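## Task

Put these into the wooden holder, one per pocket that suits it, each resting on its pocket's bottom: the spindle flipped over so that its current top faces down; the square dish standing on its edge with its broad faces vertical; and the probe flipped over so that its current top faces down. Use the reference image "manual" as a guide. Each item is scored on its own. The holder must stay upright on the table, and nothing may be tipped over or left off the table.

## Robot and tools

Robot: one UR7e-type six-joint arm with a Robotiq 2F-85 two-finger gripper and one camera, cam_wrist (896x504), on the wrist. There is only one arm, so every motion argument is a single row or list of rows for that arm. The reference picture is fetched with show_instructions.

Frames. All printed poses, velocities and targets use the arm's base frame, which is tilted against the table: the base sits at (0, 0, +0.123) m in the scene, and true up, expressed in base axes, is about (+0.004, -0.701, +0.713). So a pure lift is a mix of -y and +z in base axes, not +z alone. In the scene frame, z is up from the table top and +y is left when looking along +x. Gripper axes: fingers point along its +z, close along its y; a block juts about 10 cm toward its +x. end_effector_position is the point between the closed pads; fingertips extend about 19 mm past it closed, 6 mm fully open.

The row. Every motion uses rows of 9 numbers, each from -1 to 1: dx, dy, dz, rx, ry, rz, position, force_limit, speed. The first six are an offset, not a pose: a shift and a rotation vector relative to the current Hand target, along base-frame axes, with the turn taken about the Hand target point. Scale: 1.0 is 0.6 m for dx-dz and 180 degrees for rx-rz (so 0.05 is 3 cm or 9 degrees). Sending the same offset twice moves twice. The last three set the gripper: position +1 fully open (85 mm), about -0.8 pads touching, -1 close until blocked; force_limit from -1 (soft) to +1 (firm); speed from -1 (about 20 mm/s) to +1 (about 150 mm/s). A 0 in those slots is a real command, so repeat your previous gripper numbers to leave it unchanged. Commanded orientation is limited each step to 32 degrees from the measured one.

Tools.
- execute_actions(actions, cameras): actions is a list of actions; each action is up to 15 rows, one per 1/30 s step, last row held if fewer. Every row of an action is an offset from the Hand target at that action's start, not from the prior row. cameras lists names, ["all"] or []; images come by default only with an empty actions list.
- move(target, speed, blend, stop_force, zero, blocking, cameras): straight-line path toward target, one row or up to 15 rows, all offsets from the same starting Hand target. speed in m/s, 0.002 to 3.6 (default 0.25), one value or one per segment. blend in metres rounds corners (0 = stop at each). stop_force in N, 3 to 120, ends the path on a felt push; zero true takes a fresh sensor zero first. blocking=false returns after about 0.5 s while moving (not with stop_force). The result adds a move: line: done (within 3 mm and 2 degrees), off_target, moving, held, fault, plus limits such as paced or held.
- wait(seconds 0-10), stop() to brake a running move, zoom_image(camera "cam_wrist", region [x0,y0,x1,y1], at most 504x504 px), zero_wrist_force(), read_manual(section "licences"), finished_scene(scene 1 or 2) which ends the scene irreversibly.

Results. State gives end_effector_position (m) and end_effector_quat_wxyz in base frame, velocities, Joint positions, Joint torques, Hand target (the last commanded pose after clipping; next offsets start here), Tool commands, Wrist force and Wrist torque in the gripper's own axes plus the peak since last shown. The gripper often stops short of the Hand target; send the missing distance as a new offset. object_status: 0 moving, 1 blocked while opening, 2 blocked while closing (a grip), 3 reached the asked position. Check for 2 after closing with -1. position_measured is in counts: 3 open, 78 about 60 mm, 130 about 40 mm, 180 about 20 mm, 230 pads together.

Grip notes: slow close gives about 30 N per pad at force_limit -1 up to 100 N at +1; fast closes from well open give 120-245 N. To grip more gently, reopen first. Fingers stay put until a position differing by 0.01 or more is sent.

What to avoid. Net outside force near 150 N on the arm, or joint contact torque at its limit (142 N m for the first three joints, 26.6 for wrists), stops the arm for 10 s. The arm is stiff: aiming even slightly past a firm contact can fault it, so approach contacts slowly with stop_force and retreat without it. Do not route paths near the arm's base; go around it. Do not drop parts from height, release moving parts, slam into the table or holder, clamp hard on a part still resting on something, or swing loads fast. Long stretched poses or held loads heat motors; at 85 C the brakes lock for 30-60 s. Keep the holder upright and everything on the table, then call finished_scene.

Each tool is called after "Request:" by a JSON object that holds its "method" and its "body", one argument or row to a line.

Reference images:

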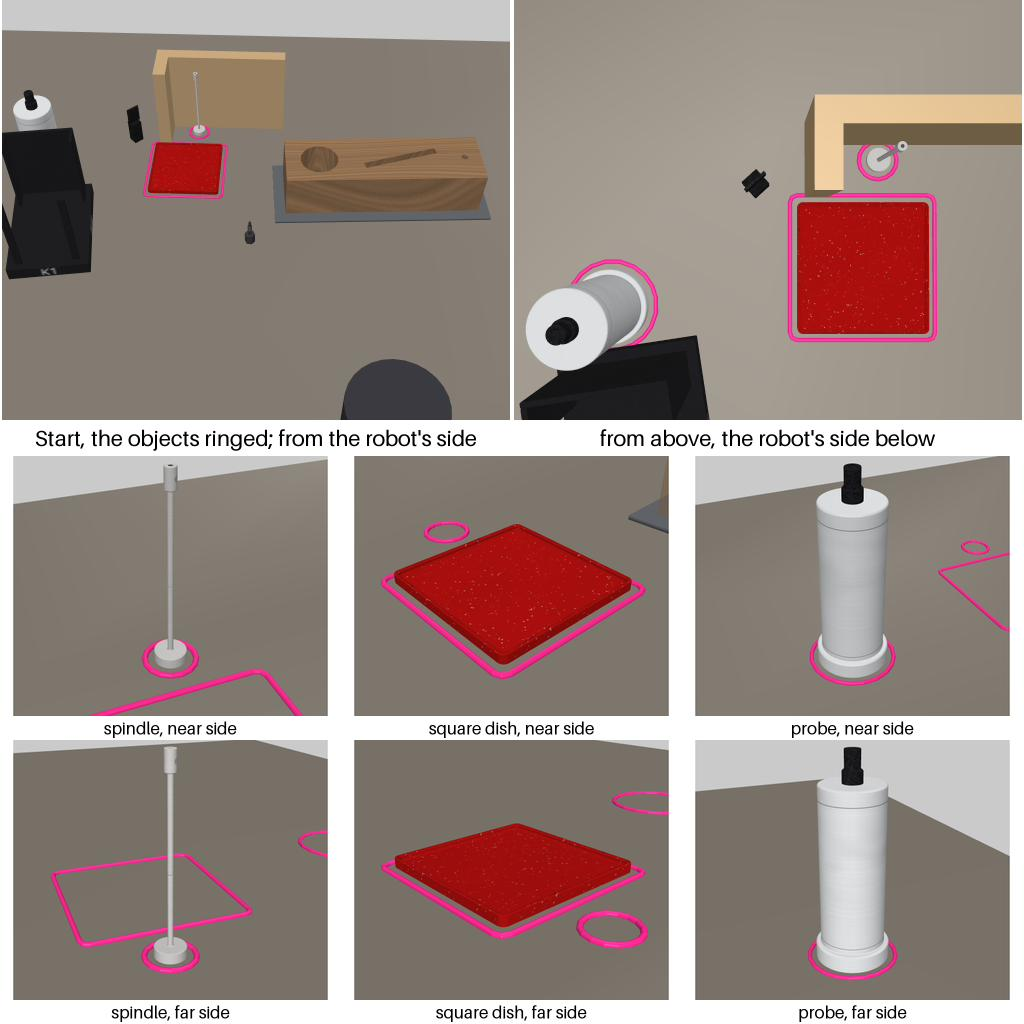

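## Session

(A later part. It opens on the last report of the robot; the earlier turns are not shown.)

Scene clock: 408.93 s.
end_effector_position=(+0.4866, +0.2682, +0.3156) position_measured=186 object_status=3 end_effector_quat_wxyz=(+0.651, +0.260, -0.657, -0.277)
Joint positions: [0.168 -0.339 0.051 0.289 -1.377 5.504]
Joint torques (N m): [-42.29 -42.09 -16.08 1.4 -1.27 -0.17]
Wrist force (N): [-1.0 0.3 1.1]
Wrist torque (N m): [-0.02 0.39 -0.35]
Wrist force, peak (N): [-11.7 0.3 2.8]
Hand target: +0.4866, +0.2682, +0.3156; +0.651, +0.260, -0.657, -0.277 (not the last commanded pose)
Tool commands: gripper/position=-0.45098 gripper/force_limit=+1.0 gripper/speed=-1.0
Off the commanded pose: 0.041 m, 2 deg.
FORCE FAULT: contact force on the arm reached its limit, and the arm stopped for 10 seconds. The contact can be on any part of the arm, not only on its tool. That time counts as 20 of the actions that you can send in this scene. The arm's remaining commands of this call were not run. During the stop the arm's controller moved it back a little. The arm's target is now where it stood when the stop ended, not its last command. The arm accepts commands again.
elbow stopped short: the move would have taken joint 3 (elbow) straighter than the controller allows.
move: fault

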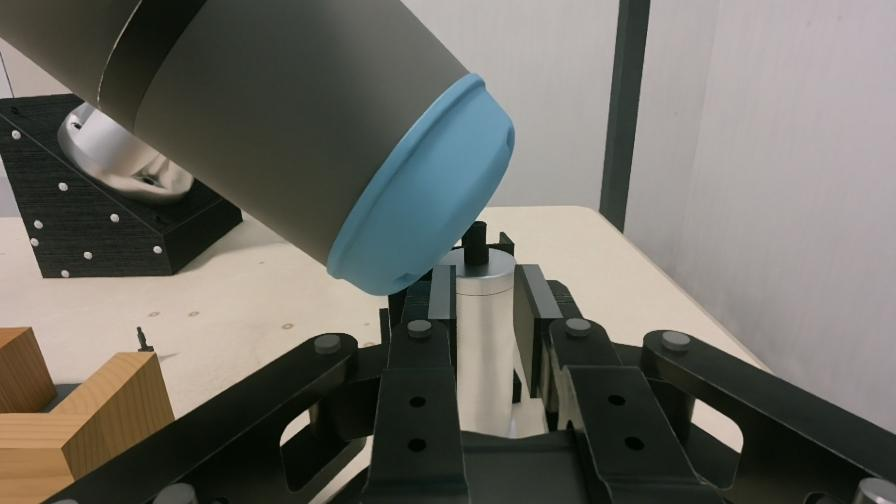

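Request:
{"method": "move", "body": {
  "target": [-0.1167, -0.117, 0.1188, 0, 0, 0, -0.45098, 1, -1],
  "speed": 0.1,
  "cameras": ["cam_wrist"]
}}

Scene clock: 427.13 s.
end_effector_position=(+0.4167, +0.1981, +0.3869) position_measured=186 object_status=3 end_effector_quat_wxyz=(+0.651, +0.260, -0.657, -0.277)
Joint positions: [0.085 -0.801 0.754 0.048 -1.46 5.504]
Joint torques (N m): [-46.65 -45.74 -7.37 0.1 -4.47 1.45]
Wrist force (N): [-1.1 0.2 1.2]
Wrist torque (N m): [0.04 0.44 -0.33]
Wrist force, peak (N): [-1.5 0.4 1.5]
Hand target: +0.4166, +0.1980, +0.3869; +0.651, +0.260, -0.657, -0.277
Off the commanded pose: 0.000 m, 0 deg.
move: done

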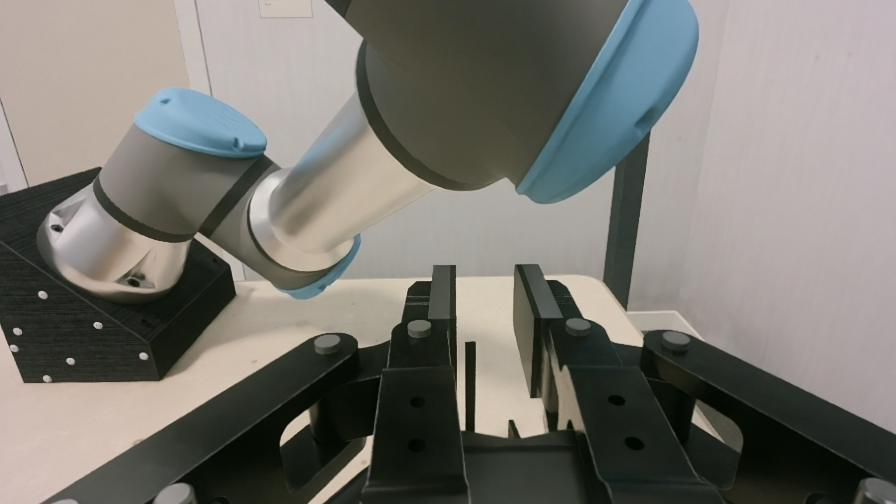

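Request:
{"method": "move", "body": {
  "target": [0.0388, 0.1345, -0.1285, -0.0004, 0.0005, 0.0091, 1, 1, 0],
  "speed": 0.15,
  "cameras": ["cam_wrist"]
}}

Scene clock: 433.40 s.
end_effector_position=(+0.4398, +0.2787, +0.3098) position_measured=3 object_status=3 end_effector_quat_wxyz=(+0.655, +0.269, -0.653, -0.267)
Joint positions: [0.203 -0.616 0.614 0.004 -1.371 5.505]
Joint torques (N m): [-29.88 -34.78 -23.1 3.29 1.02 0.5]
Wrist force (N): [-0.7 -0.2 1.7]
Wrist torque (N m): [0.00 0.37 -0.37]
Wrist force, peak (N): [-1.8 -0.1 1.2]
Hand target: +0.4399, +0.2787, +0.3098; +0.655, +0.269, -0.653, -0.267
Off the commanded pose: 0.000 m, 0 deg.
move: done

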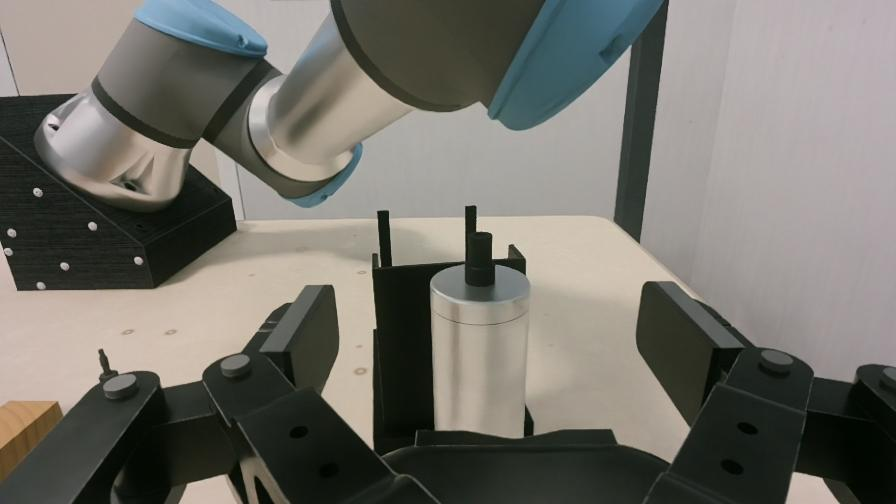

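Request:
{"method": "move", "body": {
  "target": [-0.0747, 0.062, -0.0558, 0, 0, 0, 1, 1, 0],
  "speed": 0.12,
  "cameras": ["cam_wrist"]
}}

Scene clock: 440.43 s.
end_effector_position=(+0.3951, +0.3159, +0.2764) position_measured=3 object_status=3 end_effector_quat_wxyz=(+0.655, +0.269, -0.653, -0.267)
Joint positions: [0.267 -0.699 0.854 -0.153 -1.307 5.505]
Joint torques (N m): [-26.45 -46.63 -4.78 0.43 1.2 1.36]
Wrist force (N): [-0.8 0.1 1.0]
Wrist torque (N m): [0.00 0.37 -0.33]
Wrist force, peak (N): [-1.4 0.2 1.6]
Hand target: +0.3951, +0.3159, +0.2763; +0.655, +0.269, -0.653, -0.267
Off the commanded pose: 0.000 m, 0 deg.
move: done

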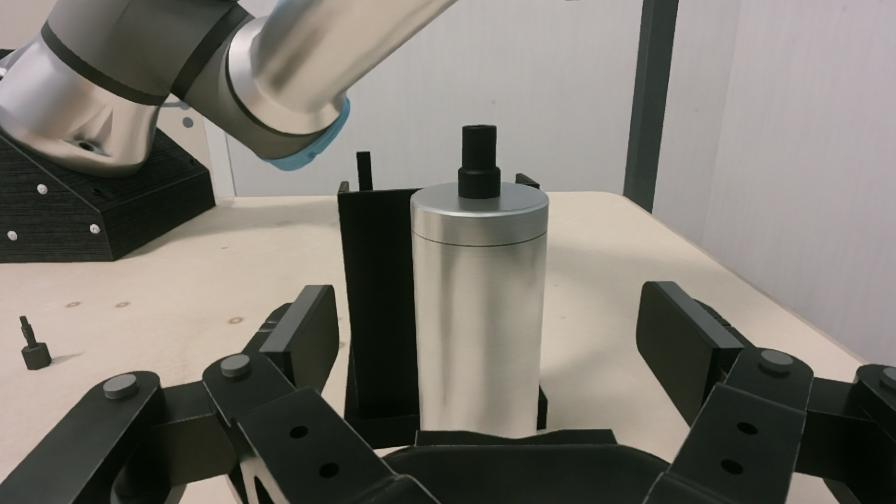

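Request:
{"method": "move", "body": {
  "target": [-0.0635, 0.0113, -0.0122, 0, 0, 0, 1, 1, 0],
  "speed": 0.08
}}

Request:
{"method": "move", "body": {
  "target": [0, 0, 0, 0, 0, 0, -1, -0.1, -1],
  "cameras": ["cam_wrist"]
}}

Scene clock: 444.37 s.
end_effector_position=(+0.3570, +0.3227, +0.2690) position_measured=3 object_status=3 end_effector_quat_wxyz=(+0.655, +0.269, -0.653, -0.267) end_effector_velocity=(-0.001, +0.000, -0.001) end_effector_angular_velocity=(-0.001, +0.002, +0.000)
Joint positions: [0.292 -0.785 1.029 -0.242 -1.282 5.505]
Joint velocities: [0 0 0.005 -0.002 0 0]
Joint torques (N m): [-23.64 -44.37 -6.34 0.3 0.97 1.31]
Wrist force (N): [-1.0 0.1 1.3]
Wrist torque (N m): [-0.01 0.41 -0.31]
Wrist force, peak (N): [-1.3 0.3 2.1]
Hand target: +0.3570, +0.3227, +0.2690; +0.655, +0.269, -0.653, -0.267
Off the commanded pose: 0.000 m, 0 deg.
move: done

Scene clock: 446.83 s.
end_effector_position=(+0.3570, +0.3227, +0.2690) position_measured=119 object_status=0 end_effector_quat_wxyz=(+0.655, +0.269, -0.653, -0.267)
Joint positions: [0.292 -0.785 1.029 -0.242 -1.282 5.505]
Joint torques (N m): [-24.17 -45.3 -5.53 1.38 0.64 1.4]
Wrist force (N): [0.1 0.1 0.2]
Wrist torque (N m): [-0.01 0.39 -0.32]
Wrist force, peak (N): [-1.1 0.3 1.5]
Hand target: +0.3570, +0.3227, +0.2690; +0.655, +0.269, -0.653, -0.267
Off the commanded pose: 0.000 m, 0 deg.
move: done

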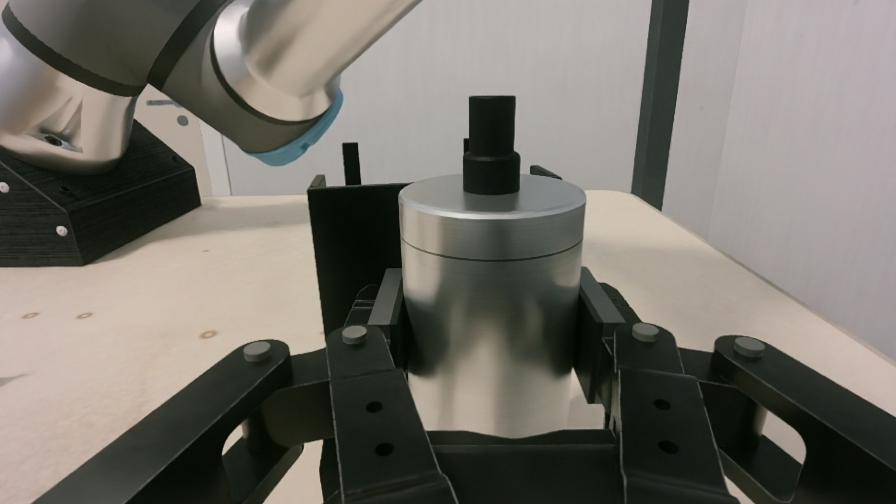

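Request:
{"method": "move", "body": {
  "target": [0, -0.117, 0.1188, 0, 0, 0, -1, -0.1, -1],
  "speed": 0.1,
  "cameras": ["cam_wrist"]
}}

Scene clock: 449.70 s.
end_effector_position=(+0.3570, +0.2528, +0.3400) position_measured=119 object_status=2 end_effector_quat_wxyz=(+0.655, +0.269, -0.653, -0.267)
Joint positions: [0.19 -0.904 1.05 -0.144 -1.384 5.505]
Joint torques (N m): [-44.72 -45.94 -23.76 4.45 -6.36 1.36]
Wrist force (N): [-8.9 -0.1 1.1]
Wrist torque (N m): [-0.03 0.40 -0.40]
Wrist force, peak (N): [-10.8 -0.1 1.6]
Hand target: +0.3570, +0.2525, +0.3403; +0.655, +0.269, -0.653, -0.267
Off the commanded pose: 0.000 m, 0 deg.
move: done

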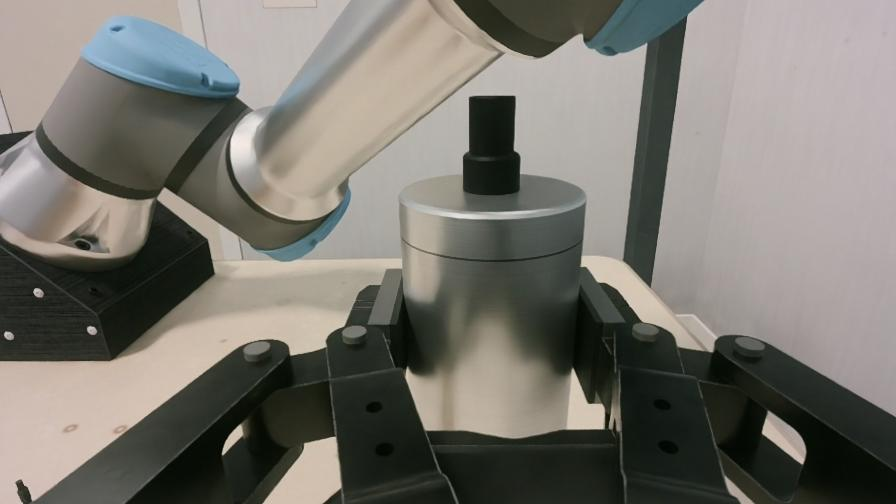

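Request:
{"method": "move", "body": {
  "target": [0.0133, -0.1878, -0.0913, 0.0017, -0.3563, -0.3508, -1, -0.1, -1],
  "speed": 0.4,
  "cameras": ["cam_wrist"]
}}

Scene clock: 457.37 s.
end_effector_position=(+0.3649, +0.1399, +0.2855) position_measured=119 object_status=2 end_effector_quat_wxyz=(-0.001, -0.002, +0.925, +0.380) end_effector_velocity=(+0.000, +0.000, +0.000) end_effector_angular_velocity=(+0.000, -0.003, -0.005)
Joint positions: [-0.482 -1.895 2.037 -1.278 -0.9 5.643]
Joint velocities: [-0.003 -0.005 0.005 -0.003 0.002 0.001]
Joint torques (N m): [-21.18 -1.63 -15.74 -4.23 3.24 1.42]
Wrist force (N): [1.2 0.3 8.1]
Wrist torque (N m): [-0.17 -0.24 -0.18]
Wrist force, peak (N): [-9.5 0.5 1.4]
Hand target: +0.3649, +0.1398, +0.2855; -0.001, -0.002, +0.925, +0.380
Off the commanded pose: 0.000 m, 0 deg.
move: done

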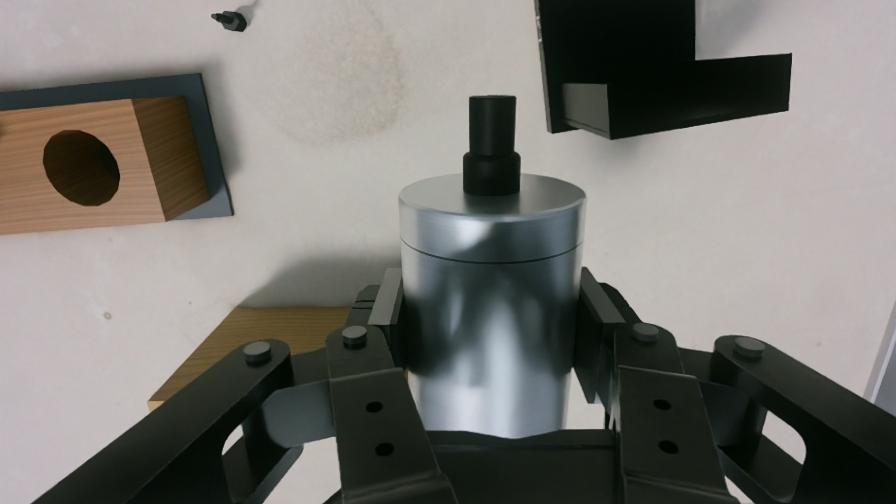

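Request:
{"method": "move", "body": {
  "target": [
    [0, 0.03, -0.1, 0.0022, -0.3508, 0.3563, -1, -0.1, -1],
    [0, 0.063, -0.242, 0.0045, -0.7016, 0.7126, -1, -0.1, -1]
  ],
  "speed": 0.5,
  "blend": [0.03, 0],
  "cameras": ["cam_wrist"]
}}

Scene clock: 463.97 s.
end_effector_position=(+0.3649, +0.1776, +0.1403) position_measured=119 object_status=2 end_effector_quat_wxyz=(-0.378, +0.926, +0.002, -0.002)
Joint positions: [-0.378 -1.749 2.352 -1.82 -0.866 2.627]
Joint torques (N m): [-23.48 4.64 -14.68 -1.12 2.63 -1.57]
Wrist force (N): [1.9 0.7 7.3]
Wrist torque (N m): [-0.17 -0.35 0.03]
Wrist force, peak (N): [1.3 0.4 8.3]
Hand target: +0.3649, +0.1776, +0.1403; -0.378, +0.926, +0.003, -0.002
Off the commanded pose: 0.000 m, 0 deg.
move: done

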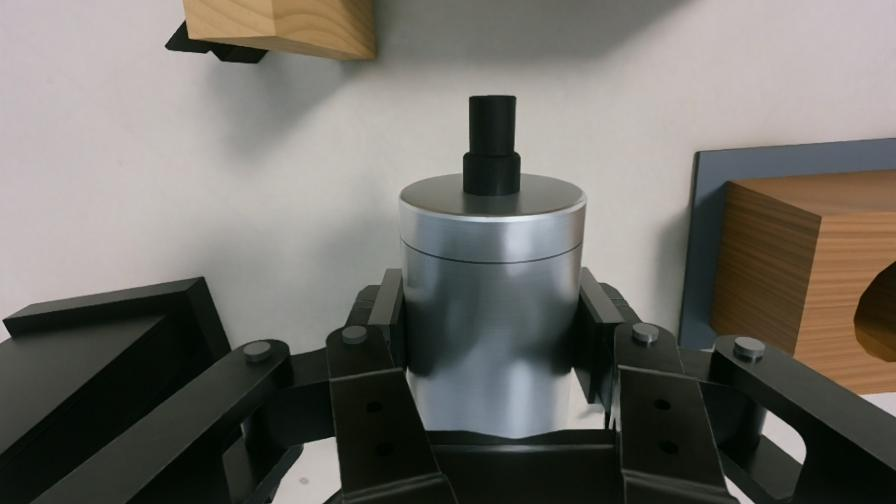

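Request:
{"method": "move", "body": {
  "target": [0, 0.0702, -0.0713, 0, 0, 0, -1, -0.1, -1],
  "speed": 0.15
}}

Request:
{"method": "move", "body": {
  "target": [0, 0.0257, -0.0261, 0, 0, 0, -1, -0.1, -1],
  "speed": 0.012,
  "stop_force": 3,
  "cameras": ["cam_wrist"]
}}

Scene clock: 468.00 s.
end_effector_position=(+0.3649, +0.2197, +0.0976) position_measured=119 object_status=2 end_effector_quat_wxyz=(-0.378, +0.926, +0.003, -0.002)
Joint positions: [-0.262 -1.635 2.431 -2.112 -0.831 2.775]
Joint torques (N m): [-7.65 1.12 -11.55 -3.75 2.61 1.1]
Wrist force (N): [1.7 0.8 7.3]
Wrist torque (N m): [-0.14 -0.23 -0.18]
Wrist force, peak (N): [1.2 0.6 8.6]
Hand target: +0.3649, +0.2197, +0.0975; -0.378, +0.926, +0.003, -0.002
Off the commanded pose: 0.000 m, 0 deg.
move: done

Scene clock: 470.43 s.
end_effector_position=(+0.3649, +0.2296, +0.0875) position_measured=119 object_status=2 end_effector_quat_wxyz=(-0.378, +0.926, +0.003, -0.002)
Joint positions: [-0.234 -1.6 2.445 -2.186 -0.824 2.812]
Joint torques (N m): [-24.36 -14.6 -28.08 -1.02 -2.85 -1.57]
Wrist force (N): [1.4 0.2 4.7]
Wrist torque (N m): [-0.16 -0.43 0.00]
Wrist force, peak (N): [1.7 0.7 7.6]
Hand target: +0.3649, +0.2296, +0.0875; -0.378, +0.926, +0.003, -0.002 (not the last commanded pose)
Off the commanded pose: 0.008 m, 0 deg.
move: contact

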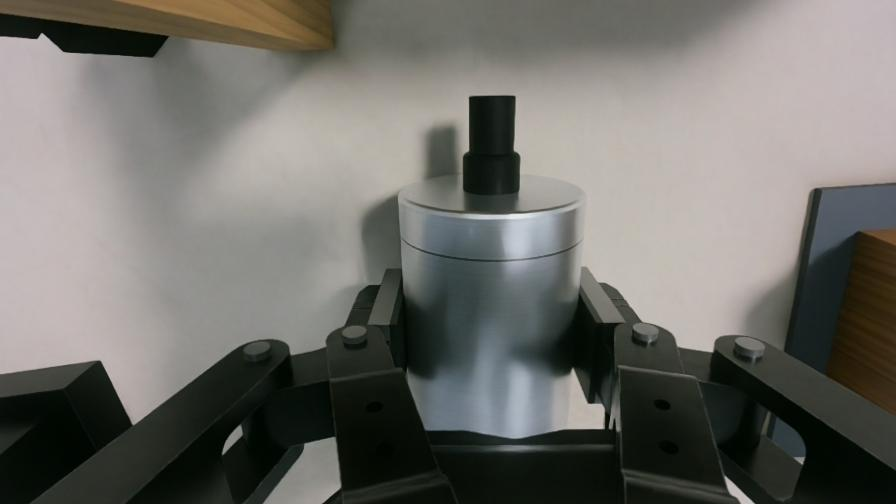

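Request:
{"method": "move", "body": {
  "target": [0, 0.0026, -0.0026, 0, 0.0062, 0.0061, -1, -0.1, -1],
  "speed": 0.01
}}

Request:
{"method": "move", "body": {
  "target": [0, 0, 0, 0, 0, 0, 0.5, -0.1, -1],
  "cameras": ["cam_wrist"]
}}

Scene clock: 474.27 s.
end_effector_position=(+0.3649, +0.2311, +0.0860) position_measured=119 object_status=2 end_effector_quat_wxyz=(-0.378, +0.926, +0.008, -0.014)
Joint positions: [-0.225 -1.583 2.425 -2.157 -0.831 2.8]
Joint torques (N m): [-4.12 0.94 -21.64 -0.69 -2.57 -1.5]
Wrist force (N): [-1.4 0.5 -11.6]
Wrist torque (N m): [-0.13 -0.46 0.01]
Wrist force, peak (N): [-1.4 0.5 -11.6]
Hand target: +0.3649, +0.2312, +0.0859; -0.378, +0.926, +0.008, -0.015
Off the commanded pose: 0.000 m, 0 deg.
move: done

Scene clock: 475.53 s.
end_effector_position=(+0.3649, +0.2312, +0.0859) position_measured=66 object_status=0 end_effector_quat_wxyz=(-0.378, +0.926, +0.008, -0.015)
Joint positions: [-0.224 -1.582 2.425 -2.156 -0.831 2.8]
Joint torques (N m): [-7.04 -0.61 -25.73 -0.54 -2.78 -1.48]
Wrist force (N): [1.8 0.6 -0.6]
Wrist torque (N m): [-0.16 -0.48 0.00]
Wrist force, peak (N): [-1.8 0.3 -13.1]
Hand target: +0.3649, +0.2312, +0.0859; -0.378, +0.926, +0.008, -0.015
Off the commanded pose: 0.000 m, 0 deg.
move: done

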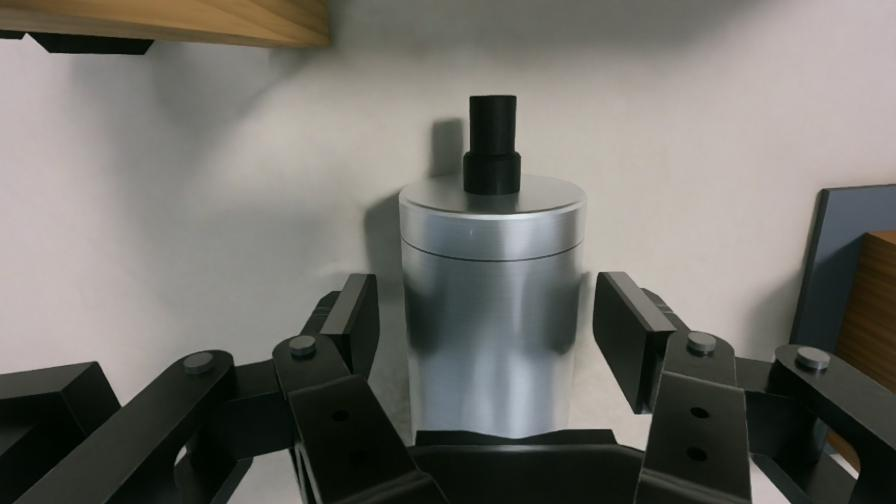

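Request:
{"method": "move", "body": {
  "target": [
    [0, -0.1052, 0.1069, 0, 0, 0, 0.5, -0.1, -1],
    [-0.03, -0.1052, 0.1069, 0.0153, -0.3507, 0.3562, 0.5, -0.1, -1],
    [-0.06, -0.0702, 0.0713, 0.0307, -0.7014, 0.7124, 0.5, -0.1, -1]
  ],
  "speed": [0.12, 0.6, 0.6],
  "blend": [0.01, 0.02, 0],
  "cameras": ["cam_wrist"]
}}

Scene clock: 484.90 s.
end_effector_position=(+0.3289, +0.1891, +0.1287) position_measured=66 object_status=3 end_effector_quat_wxyz=(-0.012, -0.007, +0.925, +0.380)
Joint positions: [-0.383 -1.819 2.432 -1.798 -0.874 -0.54]
Joint torques (N m): [-19.32 8.32 -29.55 -0.39 2.53 -1.64]
Wrist force (N): [1.4 -0.1 -0.4]
Wrist torque (N m): [-0.25 -0.43 0.00]
Wrist force, peak (N): [2.1 0.6 -0.8]
Hand target: +0.3289, +0.1891, +0.1287; -0.012, -0.007, +0.925, +0.380
Off the commanded pose: 0.000 m, 0 deg.
move: done

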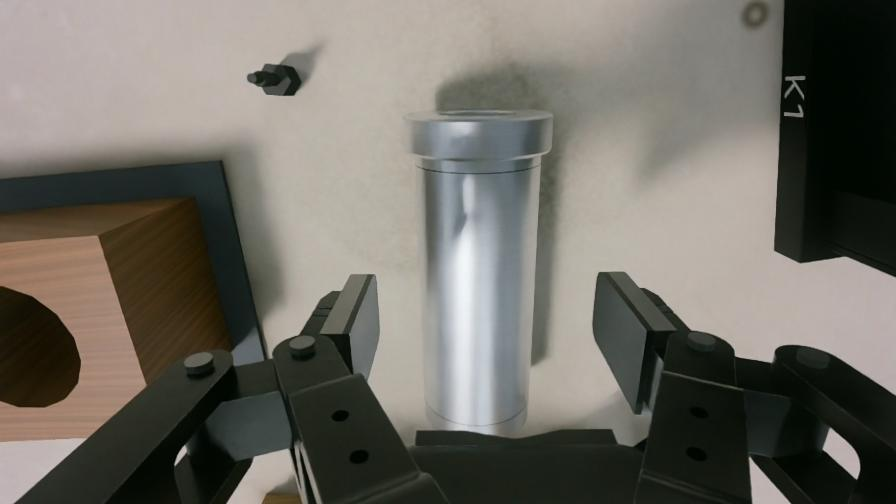

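Request:
{"method": "move", "body": {
  "target": [0, 0.0672, -0.066, 0, 0, 0, 0.5, -0.1, -1],
  "speed": 0.1
}}

Request:
{"method": "move", "body": {
  "target": [0, 0, 0, 0, 0, 0, -1, -0.1, -1],
  "cameras": ["cam_wrist"]
}}

Scene clock: 489.33 s.
end_effector_position=(+0.3289, +0.2293, +0.0891) position_measured=66 object_status=3 end_effector_quat_wxyz=(-0.012, -0.007, +0.925, +0.380)
Joint positions: [-0.26 -1.696 2.508 -2.097 -0.833 -0.386]
Joint torques (N m): [-1.27 3.63 -9.01 -3.73 2.66 1.22]
Wrist force (N): [1.3 0.6 -0.3]
Wrist torque (N m): [-0.16 -0.40 -0.16]
Wrist force, peak (N): [1.6 0.0 -0.8]
Hand target: +0.3289, +0.2294, +0.0891; -0.012, -0.007, +0.925, +0.380
Off the commanded pose: 0.000 m, 0 deg.
move: done

Scene clock: 490.60 s.
end_effector_position=(+0.3289, +0.2294, +0.0891) position_measured=119 object_status=0 end_effector_quat_wxyz=(-0.012, -0.007, +0.925, +0.380)
Joint positions: [-0.26 -1.696 2.508 -2.098 -0.833 -0.386]
Joint torques (N m): [-2.39 2.93 -8.92 -2.54 1.99 1.3]
Wrist force (N): [6.8 1.0 -22.9]
Wrist torque (N m): [-0.22 -0.39 -0.09]
Wrist force, peak (N): [7.1 1.1 -23.1]
Hand target: +0.3289, +0.2294, +0.0891; -0.012, -0.007, +0.925, +0.380
Off the commanded pose: 0.000 m, 0 deg.
move: done

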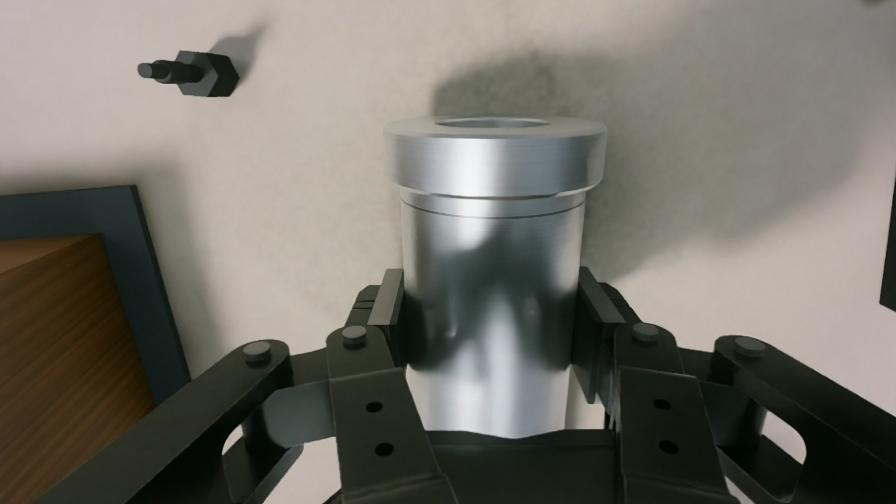

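Request:
{"method": "move", "body": {
  "target": [
    [0, -0.07, 0.0713, 0, 0, 0, -1, -0.1, -1],
    [0.085, -0.4147, 0.0315, -0.0017, 0.3506, 0.3452, -1, -0.1, -1]
  ],
  "speed": [0.1, 0.35],
  "blend": [0.03, 0],
  "cameras": ["cam_wrist"]
}}

Scene clock: 497.67 s.
end_effector_position=(+0.3799, -0.0194, +0.1080) position_measured=119 object_status=2 end_effector_quat_wxyz=(+0.655, +0.269, -0.653, -0.268)
Joint positions: [-0.24 -0.739 1.402 -0.662 -1.813 -0.778]
Joint torques (N m): [-30.69 -27.45 -24.77 3.83 -6.33 1.14]
Wrist force (N): [-9.2 0.2 1.1]
Wrist torque (N m): [0.04 0.44 -0.39]
Wrist force, peak (N): [7.2 1.1 -23.2]
Hand target: +0.3799, -0.0194, +0.1080; +0.655, +0.269, -0.653, -0.268
Off the commanded pose: 0.000 m, 0 deg.
move: done

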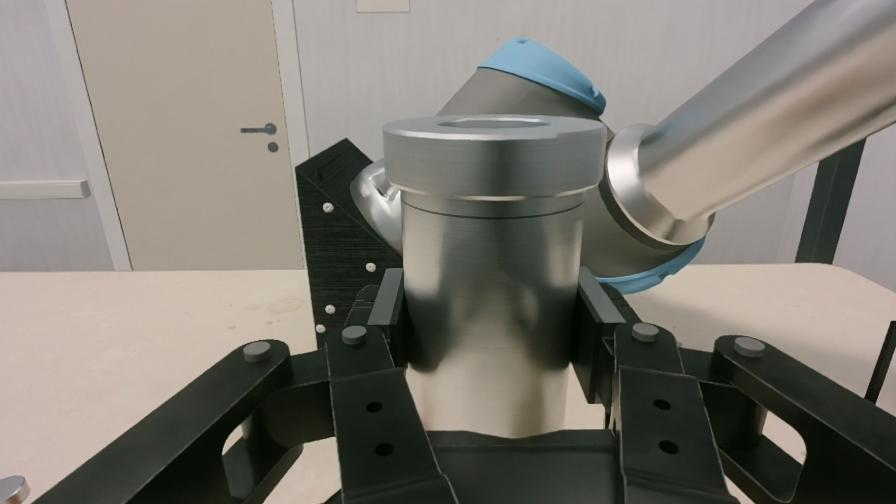

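Request:
{"method": "move", "body": {
  "target": [-0.0583, 0.1512, 0.0318, 0.0017, -0.3563, -0.3508, -1, -0.1, -1],
  "speed": 0.5,
  "cameras": ["cam_wrist"]
}}

Scene clock: 505.07 s.
end_effector_position=(+0.3449, +0.0713, +0.1271) position_measured=119 object_status=2 end_effector_quat_wxyz=(-0.001, -0.003, +0.925, +0.380)
Joint positions: [-0.683 -1.743 2.333 -1.6 -0.996 -0.858]
Joint torques (N m): [-24.07 -5.64 -17.54 -4.14 2.76 1.29]
Wrist force (N): [1.2 -0.1 8.0]
Wrist torque (N m): [-0.29 -0.31 -0.14]
Wrist force, peak (N): [-9.8 -0.2 1.3]
Hand target: +0.3449, +0.0713, +0.1271; -0.001, -0.002, +0.925, +0.380
Off the commanded pose: 0.000 m, 0 deg.
move: done

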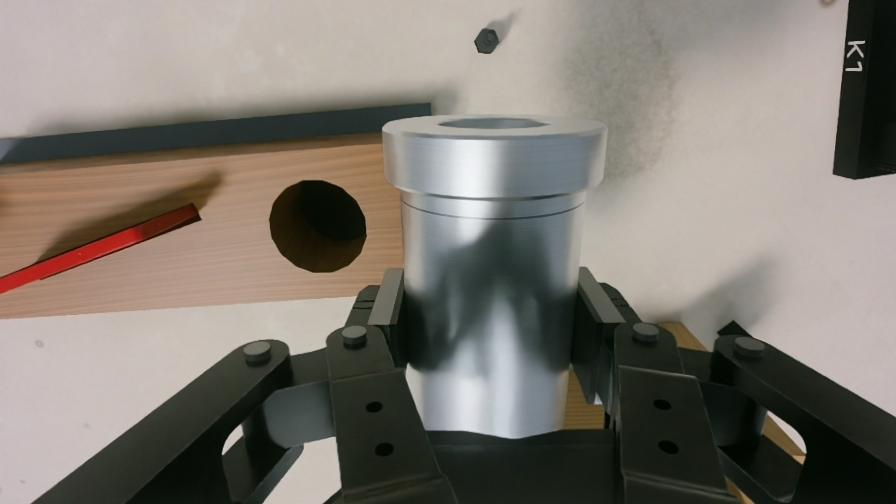

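Request:
{"method": "move", "body": {
  "target": [0, -0.1722, -0.1696, 0, 0, 0, -1, -0.1, -1],
  "speed": 0.3,
  "cameras": ["cam_wrist"]
}}

Request:
{"method": "zoom_image", "body": {
  "camera": "cam_wrist",
  "region": [580, 150, 740, 290]
}}

Scene clock: 509.20 s.
end_effector_position=(+0.3449, -0.0320, +0.0254) position_measured=119 object_status=2 end_effector_quat_wxyz=(-0.001, -0.002, +0.925, +0.380)
Joint positions: [-0.886 -1.409 2.334 -1.839 -1.113 -1.05]
Joint torques (N m): [-29.88 1.45 -37.27 -4.4 -2.72 -1.47]
Wrist force (N): [1.6 0.5 7.2]
Wrist torque (N m): [-0.20 -0.43 0.03]
Wrist force, peak (N): [1.0 2.3 8.0]
Hand target: +0.3449, -0.0320, +0.0253; -0.001, -0.002, +0.925, +0.380
Off the commanded pose: 0.000 m, 0 deg.
move: done

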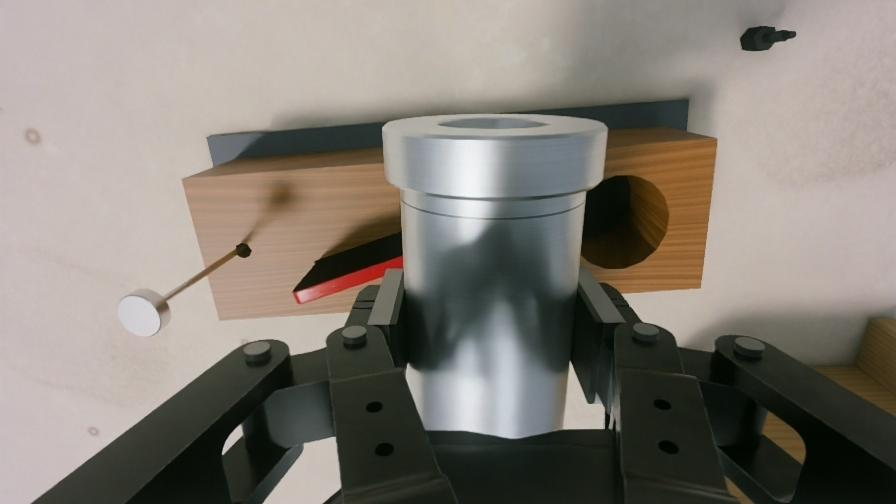

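Scaled by 3.150 from the camera's 896x504 image, which has a finer 1280x720 frame.

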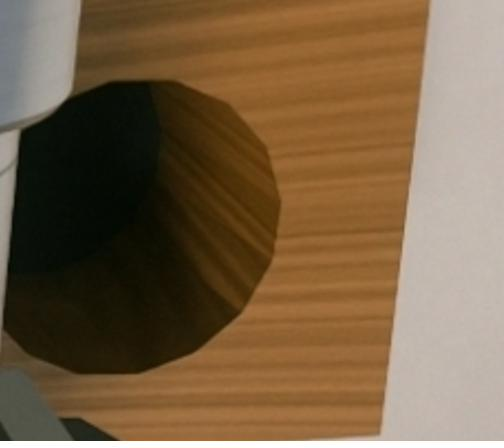

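Request:
{"method": "move", "body": {
  "target": [
    [0, -0.0343, 0.13, 0, 0, 0, -1, -0.1, -1],
    [0.0075, 0.0141, 0.1542, -0.0017, 0.3563, 0.3508, -1, -0.1, -1]
  ],
  "speed": [0.3, 0.4],
  "blend": [0.03, 0],
  "cameras": ["cam_wrist"]
}}

Scene clock: 520.53 s.
end_effector_position=(+0.3494, -0.0236, +0.1178) position_measured=119 object_status=2 end_effector_quat_wxyz=(+0.655, +0.269, -0.654, -0.268)
Joint positions: [-0.259 -0.811 1.513 -0.701 -1.832 -0.778]
Joint torques (N m): [-27.31 -24.7 -24.77 3.62 -6.25 1.34]
Wrist force (N): [-9.0 0.2 0.7]
Wrist torque (N m): [0.02 0.39 -0.32]
Wrist force, peak (N): [-9.4 0.7 1.5]
Hand target: +0.3494, -0.0236, +0.1178; +0.655, +0.269, -0.653, -0.268
Off the commanded pose: 0.000 m, 0 deg.
move: done

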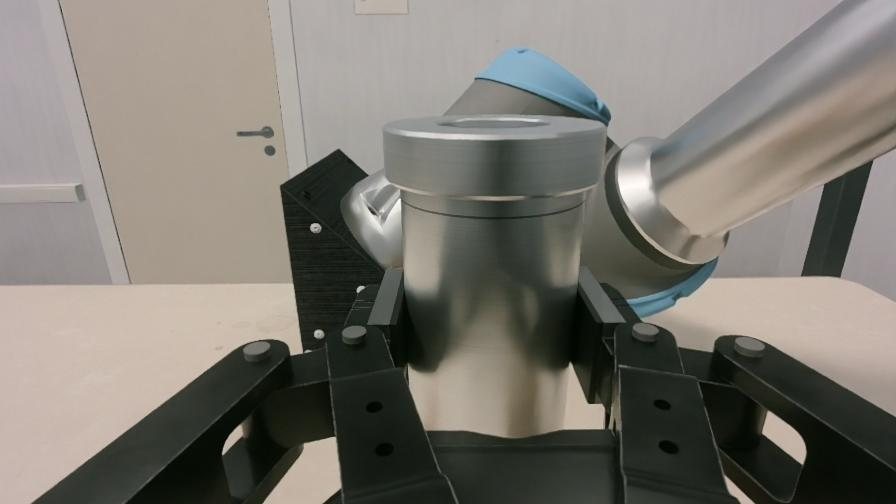

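Request:
{"method": "zoom_image", "body": {
  "camera": "cam_wrist",
  "region": [380, 180, 620, 440]
}}

Scaled by 1.938 from the camera's 896x504 image, which has a finer 1280x720 frame.

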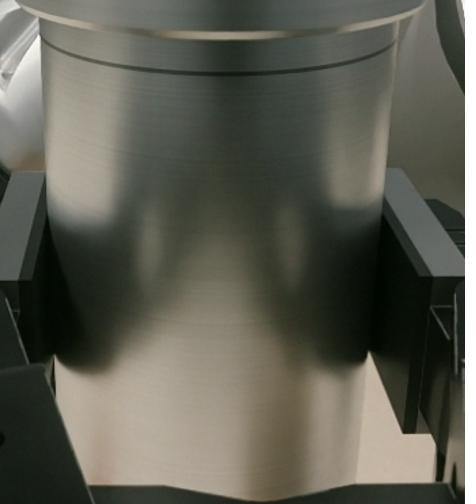

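Request:
{"method": "move", "body": {
  "target": [0, 0.0848, -0.0861, 0, 0, 0, -1, -0.1, -1],
  "speed": 0.12
}}

Request:
{"method": "move", "body": {
  "target": [0, 0.0234, -0.0238, 0, 0, 0, -1, -0.1, -1],
  "speed": 0.01,
  "stop_force": 6,
  "cameras": ["cam_wrist"]
}}

Scene clock: 525.30 s.
end_effector_position=(+0.3494, +0.0271, +0.0664) position_measured=119 object_status=2 end_effector_quat_wxyz=(+0.655, +0.269, -0.653, -0.268)
Joint positions: [-0.176 -0.728 1.521 -0.792 -1.749 -0.778]
Joint torques (N m): [-29.42 -27.14 -23.57 0.95 -0.84 -1.16]
Wrist force (N): [-9.1 0.3 1.0]
Wrist torque (N m): [0.01 0.36 -0.35]
Wrist force, peak (N): [-10.1 0.3 1.0]
Hand target: +0.3494, +0.0273, +0.0662; +0.655, +0.269, -0.653, -0.268
Off the commanded pose: 0.000 m, 0 deg.
move: done

Scene clock: 528.30 s.
end_effector_position=(+0.3494, +0.0390, +0.0542) position_measured=119 object_status=2 end_effector_quat_wxyz=(+0.655, +0.269, -0.653, -0.268)
Joint positions: [-0.156 -0.706 1.519 -0.811 -1.729 -0.778]
Joint torques (N m): [-45.74 -37.61 -3.14 2.07 -4.81 -1.32]
Wrist force (N): [-0.9 1.3 -0.1]
Wrist torque (N m): [0.03 0.37 -0.31]
Wrist force, peak (N): [-9.3 0.3 1.0]
Hand target: +0.3494, +0.0390, +0.0542; +0.655, +0.269, -0.653, -0.268 (not the last commanded pose)
Off the commanded pose: 0.003 m, 0 deg.
move: contact

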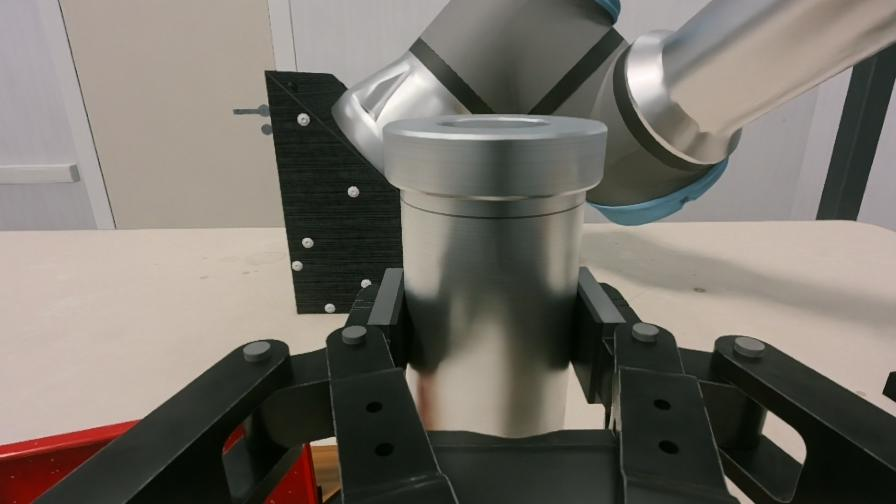

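Request:
{"method": "move", "body": {
  "target": [0.0012, -0.0007, 0.0028, 0, 0, 0, -1, -0.1, -1],
  "speed": 0.02
}}

Request:
{"method": "move", "body": {
  "target": [0, 0.0117, -0.0119, 0, 0, 0, -1, -0.1, -1],
  "speed": 0.008,
  "stop_force": 7
}}

Scene clock: 531.67 s.
end_effector_position=(+0.3501, +0.0387, +0.0558) position_measured=119 object_status=2 end_effector_quat_wxyz=(+0.655, +0.269, -0.653, -0.268)
Joint positions: [-0.156 -0.708 1.516 -0.807 -1.73 -0.778]
Joint torques (N m): [-48.35 -41.38 -21.9 3.52 -6.09 -0.97]
Wrist force (N): [-9.1 0.2 1.2]
Wrist torque (N m): [0.02 0.36 -0.37]
Wrist force, peak (N): [-9.3 0.2 1.3]
Hand target: +0.3501, +0.0386, +0.0559; +0.655, +0.269, -0.653, -0.268
Off the commanded pose: 0.000 m, 0 deg.
move: done

Scene clock: 533.87 s.
end_effector_position=(+0.3501, +0.0456, +0.0488) position_measured=119 object_status=2 end_effector_quat_wxyz=(+0.655, +0.269, -0.653, -0.268)
Joint positions: [-0.145 -0.695 1.514 -0.817 -1.718 -0.778]
Joint torques (N m): [-29.16 -26.65 -22.26 0.86 -0.57 -1.42]
Wrist force (N): [-9.2 0.4 1.2]
Wrist torque (N m): [0.06 0.37 -0.37]
Wrist force, peak (N): [-9.4 0.3 1.0]
Hand target: +0.3501, +0.0456, +0.0488; +0.655, +0.269, -0.653, -0.268
Off the commanded pose: 0.000 m, 0 deg.
move: done

Request:
{"method": "move", "body": {
  "target": [0, 0.0199, -0.0202, 0, 0, 0, -1, -0.1, -1],
  "speed": 0.01,
  "stop_force": 5,
  "cameras": ["cam_wrist"]
}}

Scene clock: 537.40 s.
end_effector_position=(+0.3501, +0.0576, +0.0367) position_measured=119 object_status=2 end_effector_quat_wxyz=(+0.655, +0.269, -0.653, -0.268)
Joint positions: [-0.125 -0.672 1.509 -0.835 -1.698 -0.778]
Joint torques (N m): [-29.42 -26.96 -21.13 0.93 -0.56 -1.56]
Wrist force (N): [-9.0 0.1 1.1]
Wrist torque (N m): [0.06 0.34 -0.37]
Wrist force, peak (N): [-9.5 0.2 1.1]
Hand target: +0.3501, +0.0576, +0.0367; +0.655, +0.269, -0.653, -0.268
Off the commanded pose: 0.000 m, 0 deg.
move: done

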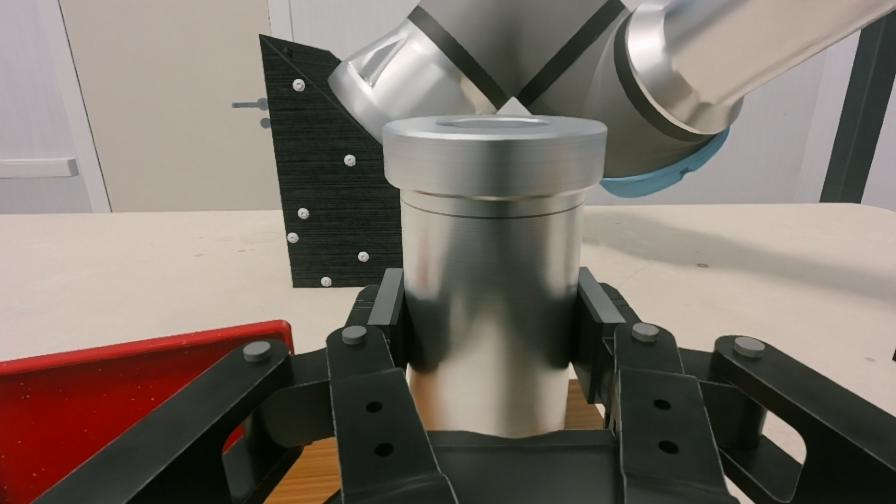

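Request:
{"method": "move", "body": {
  "target": [0, 0.0117, -0.0119, 0, 0, 0, -1, -0.1, -1],
  "speed": 0.008,
  "stop_force": 4
}}

Scene clock: 540.40 s.
end_effector_position=(+0.3501, +0.0598, +0.0344) position_measured=119 object_status=2 end_effector_quat_wxyz=(+0.655, +0.269, -0.653, -0.268)
Joint positions: [-0.121 -0.668 1.507 -0.838 -1.694 -0.778]
Joint torques (N m): [-45.82 -39.4 -3.72 2.72 -4.69 -1.25]
Wrist force (N): [-2.4 0.5 1.0]
Wrist torque (N m): [0.06 0.34 -0.40]
Wrist force, peak (N): [-9.4 0.1 1.0]
Hand target: +0.3501, +0.0598, +0.0344; +0.655, +0.269, -0.653, -0.268 (not the last commanded pose)
Off the commanded pose: 0.007 m, 0 deg.
move: contact

Request:
{"method": "move", "body": {
  "target": [0, 0, 0, 0, 0, 0, 1, -0.1, -1],
  "cameras": ["cam_wrist"]
}}

Scene clock: 545.47 s.
end_effector_position=(+0.3501, +0.0598, +0.0344) position_measured=3 object_status=0 end_effector_quat_wxyz=(+0.655, +0.269, -0.653, -0.268)
Joint positions: [-0.121 -0.668 1.507 -0.838 -1.694 -0.778]
Joint torques (N m): [-40.03 -34.63 -4.43 0.07 0.18 -0.31]
Wrist force (N): [-1.0 0.2 1.0]
Wrist torque (N m): [0.06 0.39 -0.37]
Wrist force, peak (N): [-2.7 0.4 1.0]
Hand target: +0.3501, +0.0598, +0.0344; +0.655, +0.269, -0.653, -0.268
Off the commanded pose: 0.000 m, 0 deg.
move: done

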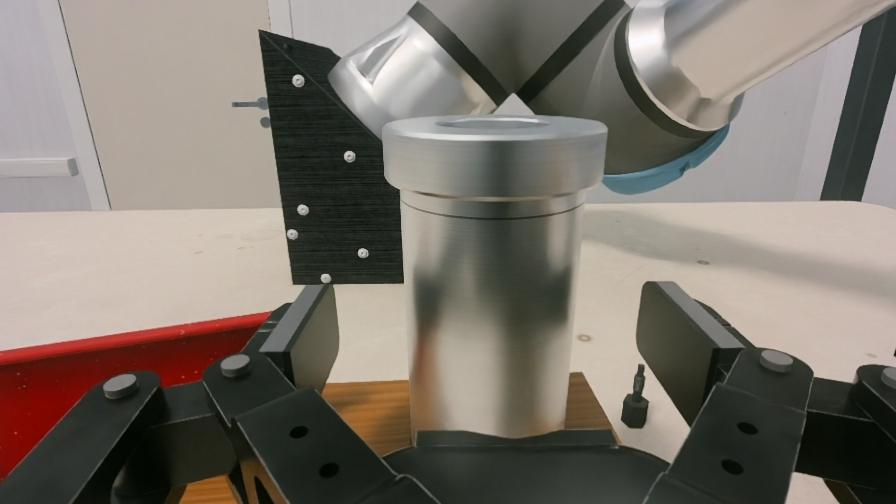

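Request:
{"method": "move", "body": {
  "target": [
    [0, -0.152, 0.1544, 0, 0, 0, 1, -0.1, -1],
    [0.13, -0.22, 0.16, 0.0008, -0.178, -0.1754, 1, -0.1, -1]
  ],
  "speed": [0.12, 0.4],
  "blend": [0.02, 0],
  "cameras": ["cam_wrist"]
}}

Scene clock: 549.63 s.
end_effector_position=(+0.4281, -0.0722, +0.1304) position_measured=3 object_status=3 end_effector_quat_wxyz=(-0.356, -0.147, +0.854, +0.351)
Joint positions: [-0.524 -1.005 1.471 -0.992 -1.498 -0.907]
Joint torques (N m): [-41.57 -28.94 -11.12 -2.26 1.28 -1.59]
Wrist force (N): [0.7 0.7 -0.4]
Wrist torque (N m): [-0.14 -0.12 -0.13]
Wrist force, peak (N): [-1.8 0.3 1.0]
Hand target: +0.4281, -0.0722, +0.1304; -0.355, -0.147, +0.854, +0.351
Off the commanded pose: 0.000 m, 0 deg.
move: done

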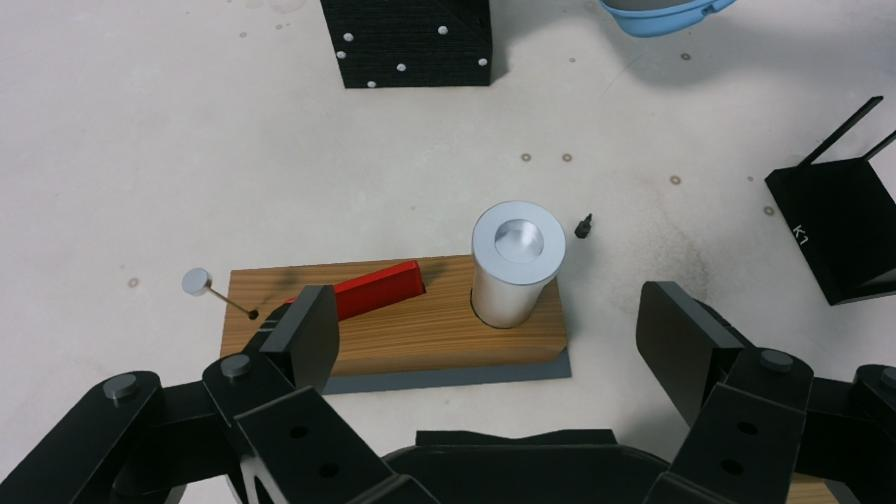

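Request:
{"method": "finished_scene", "body": {
  "scene": 2
}}

The scene is finished: the task was done.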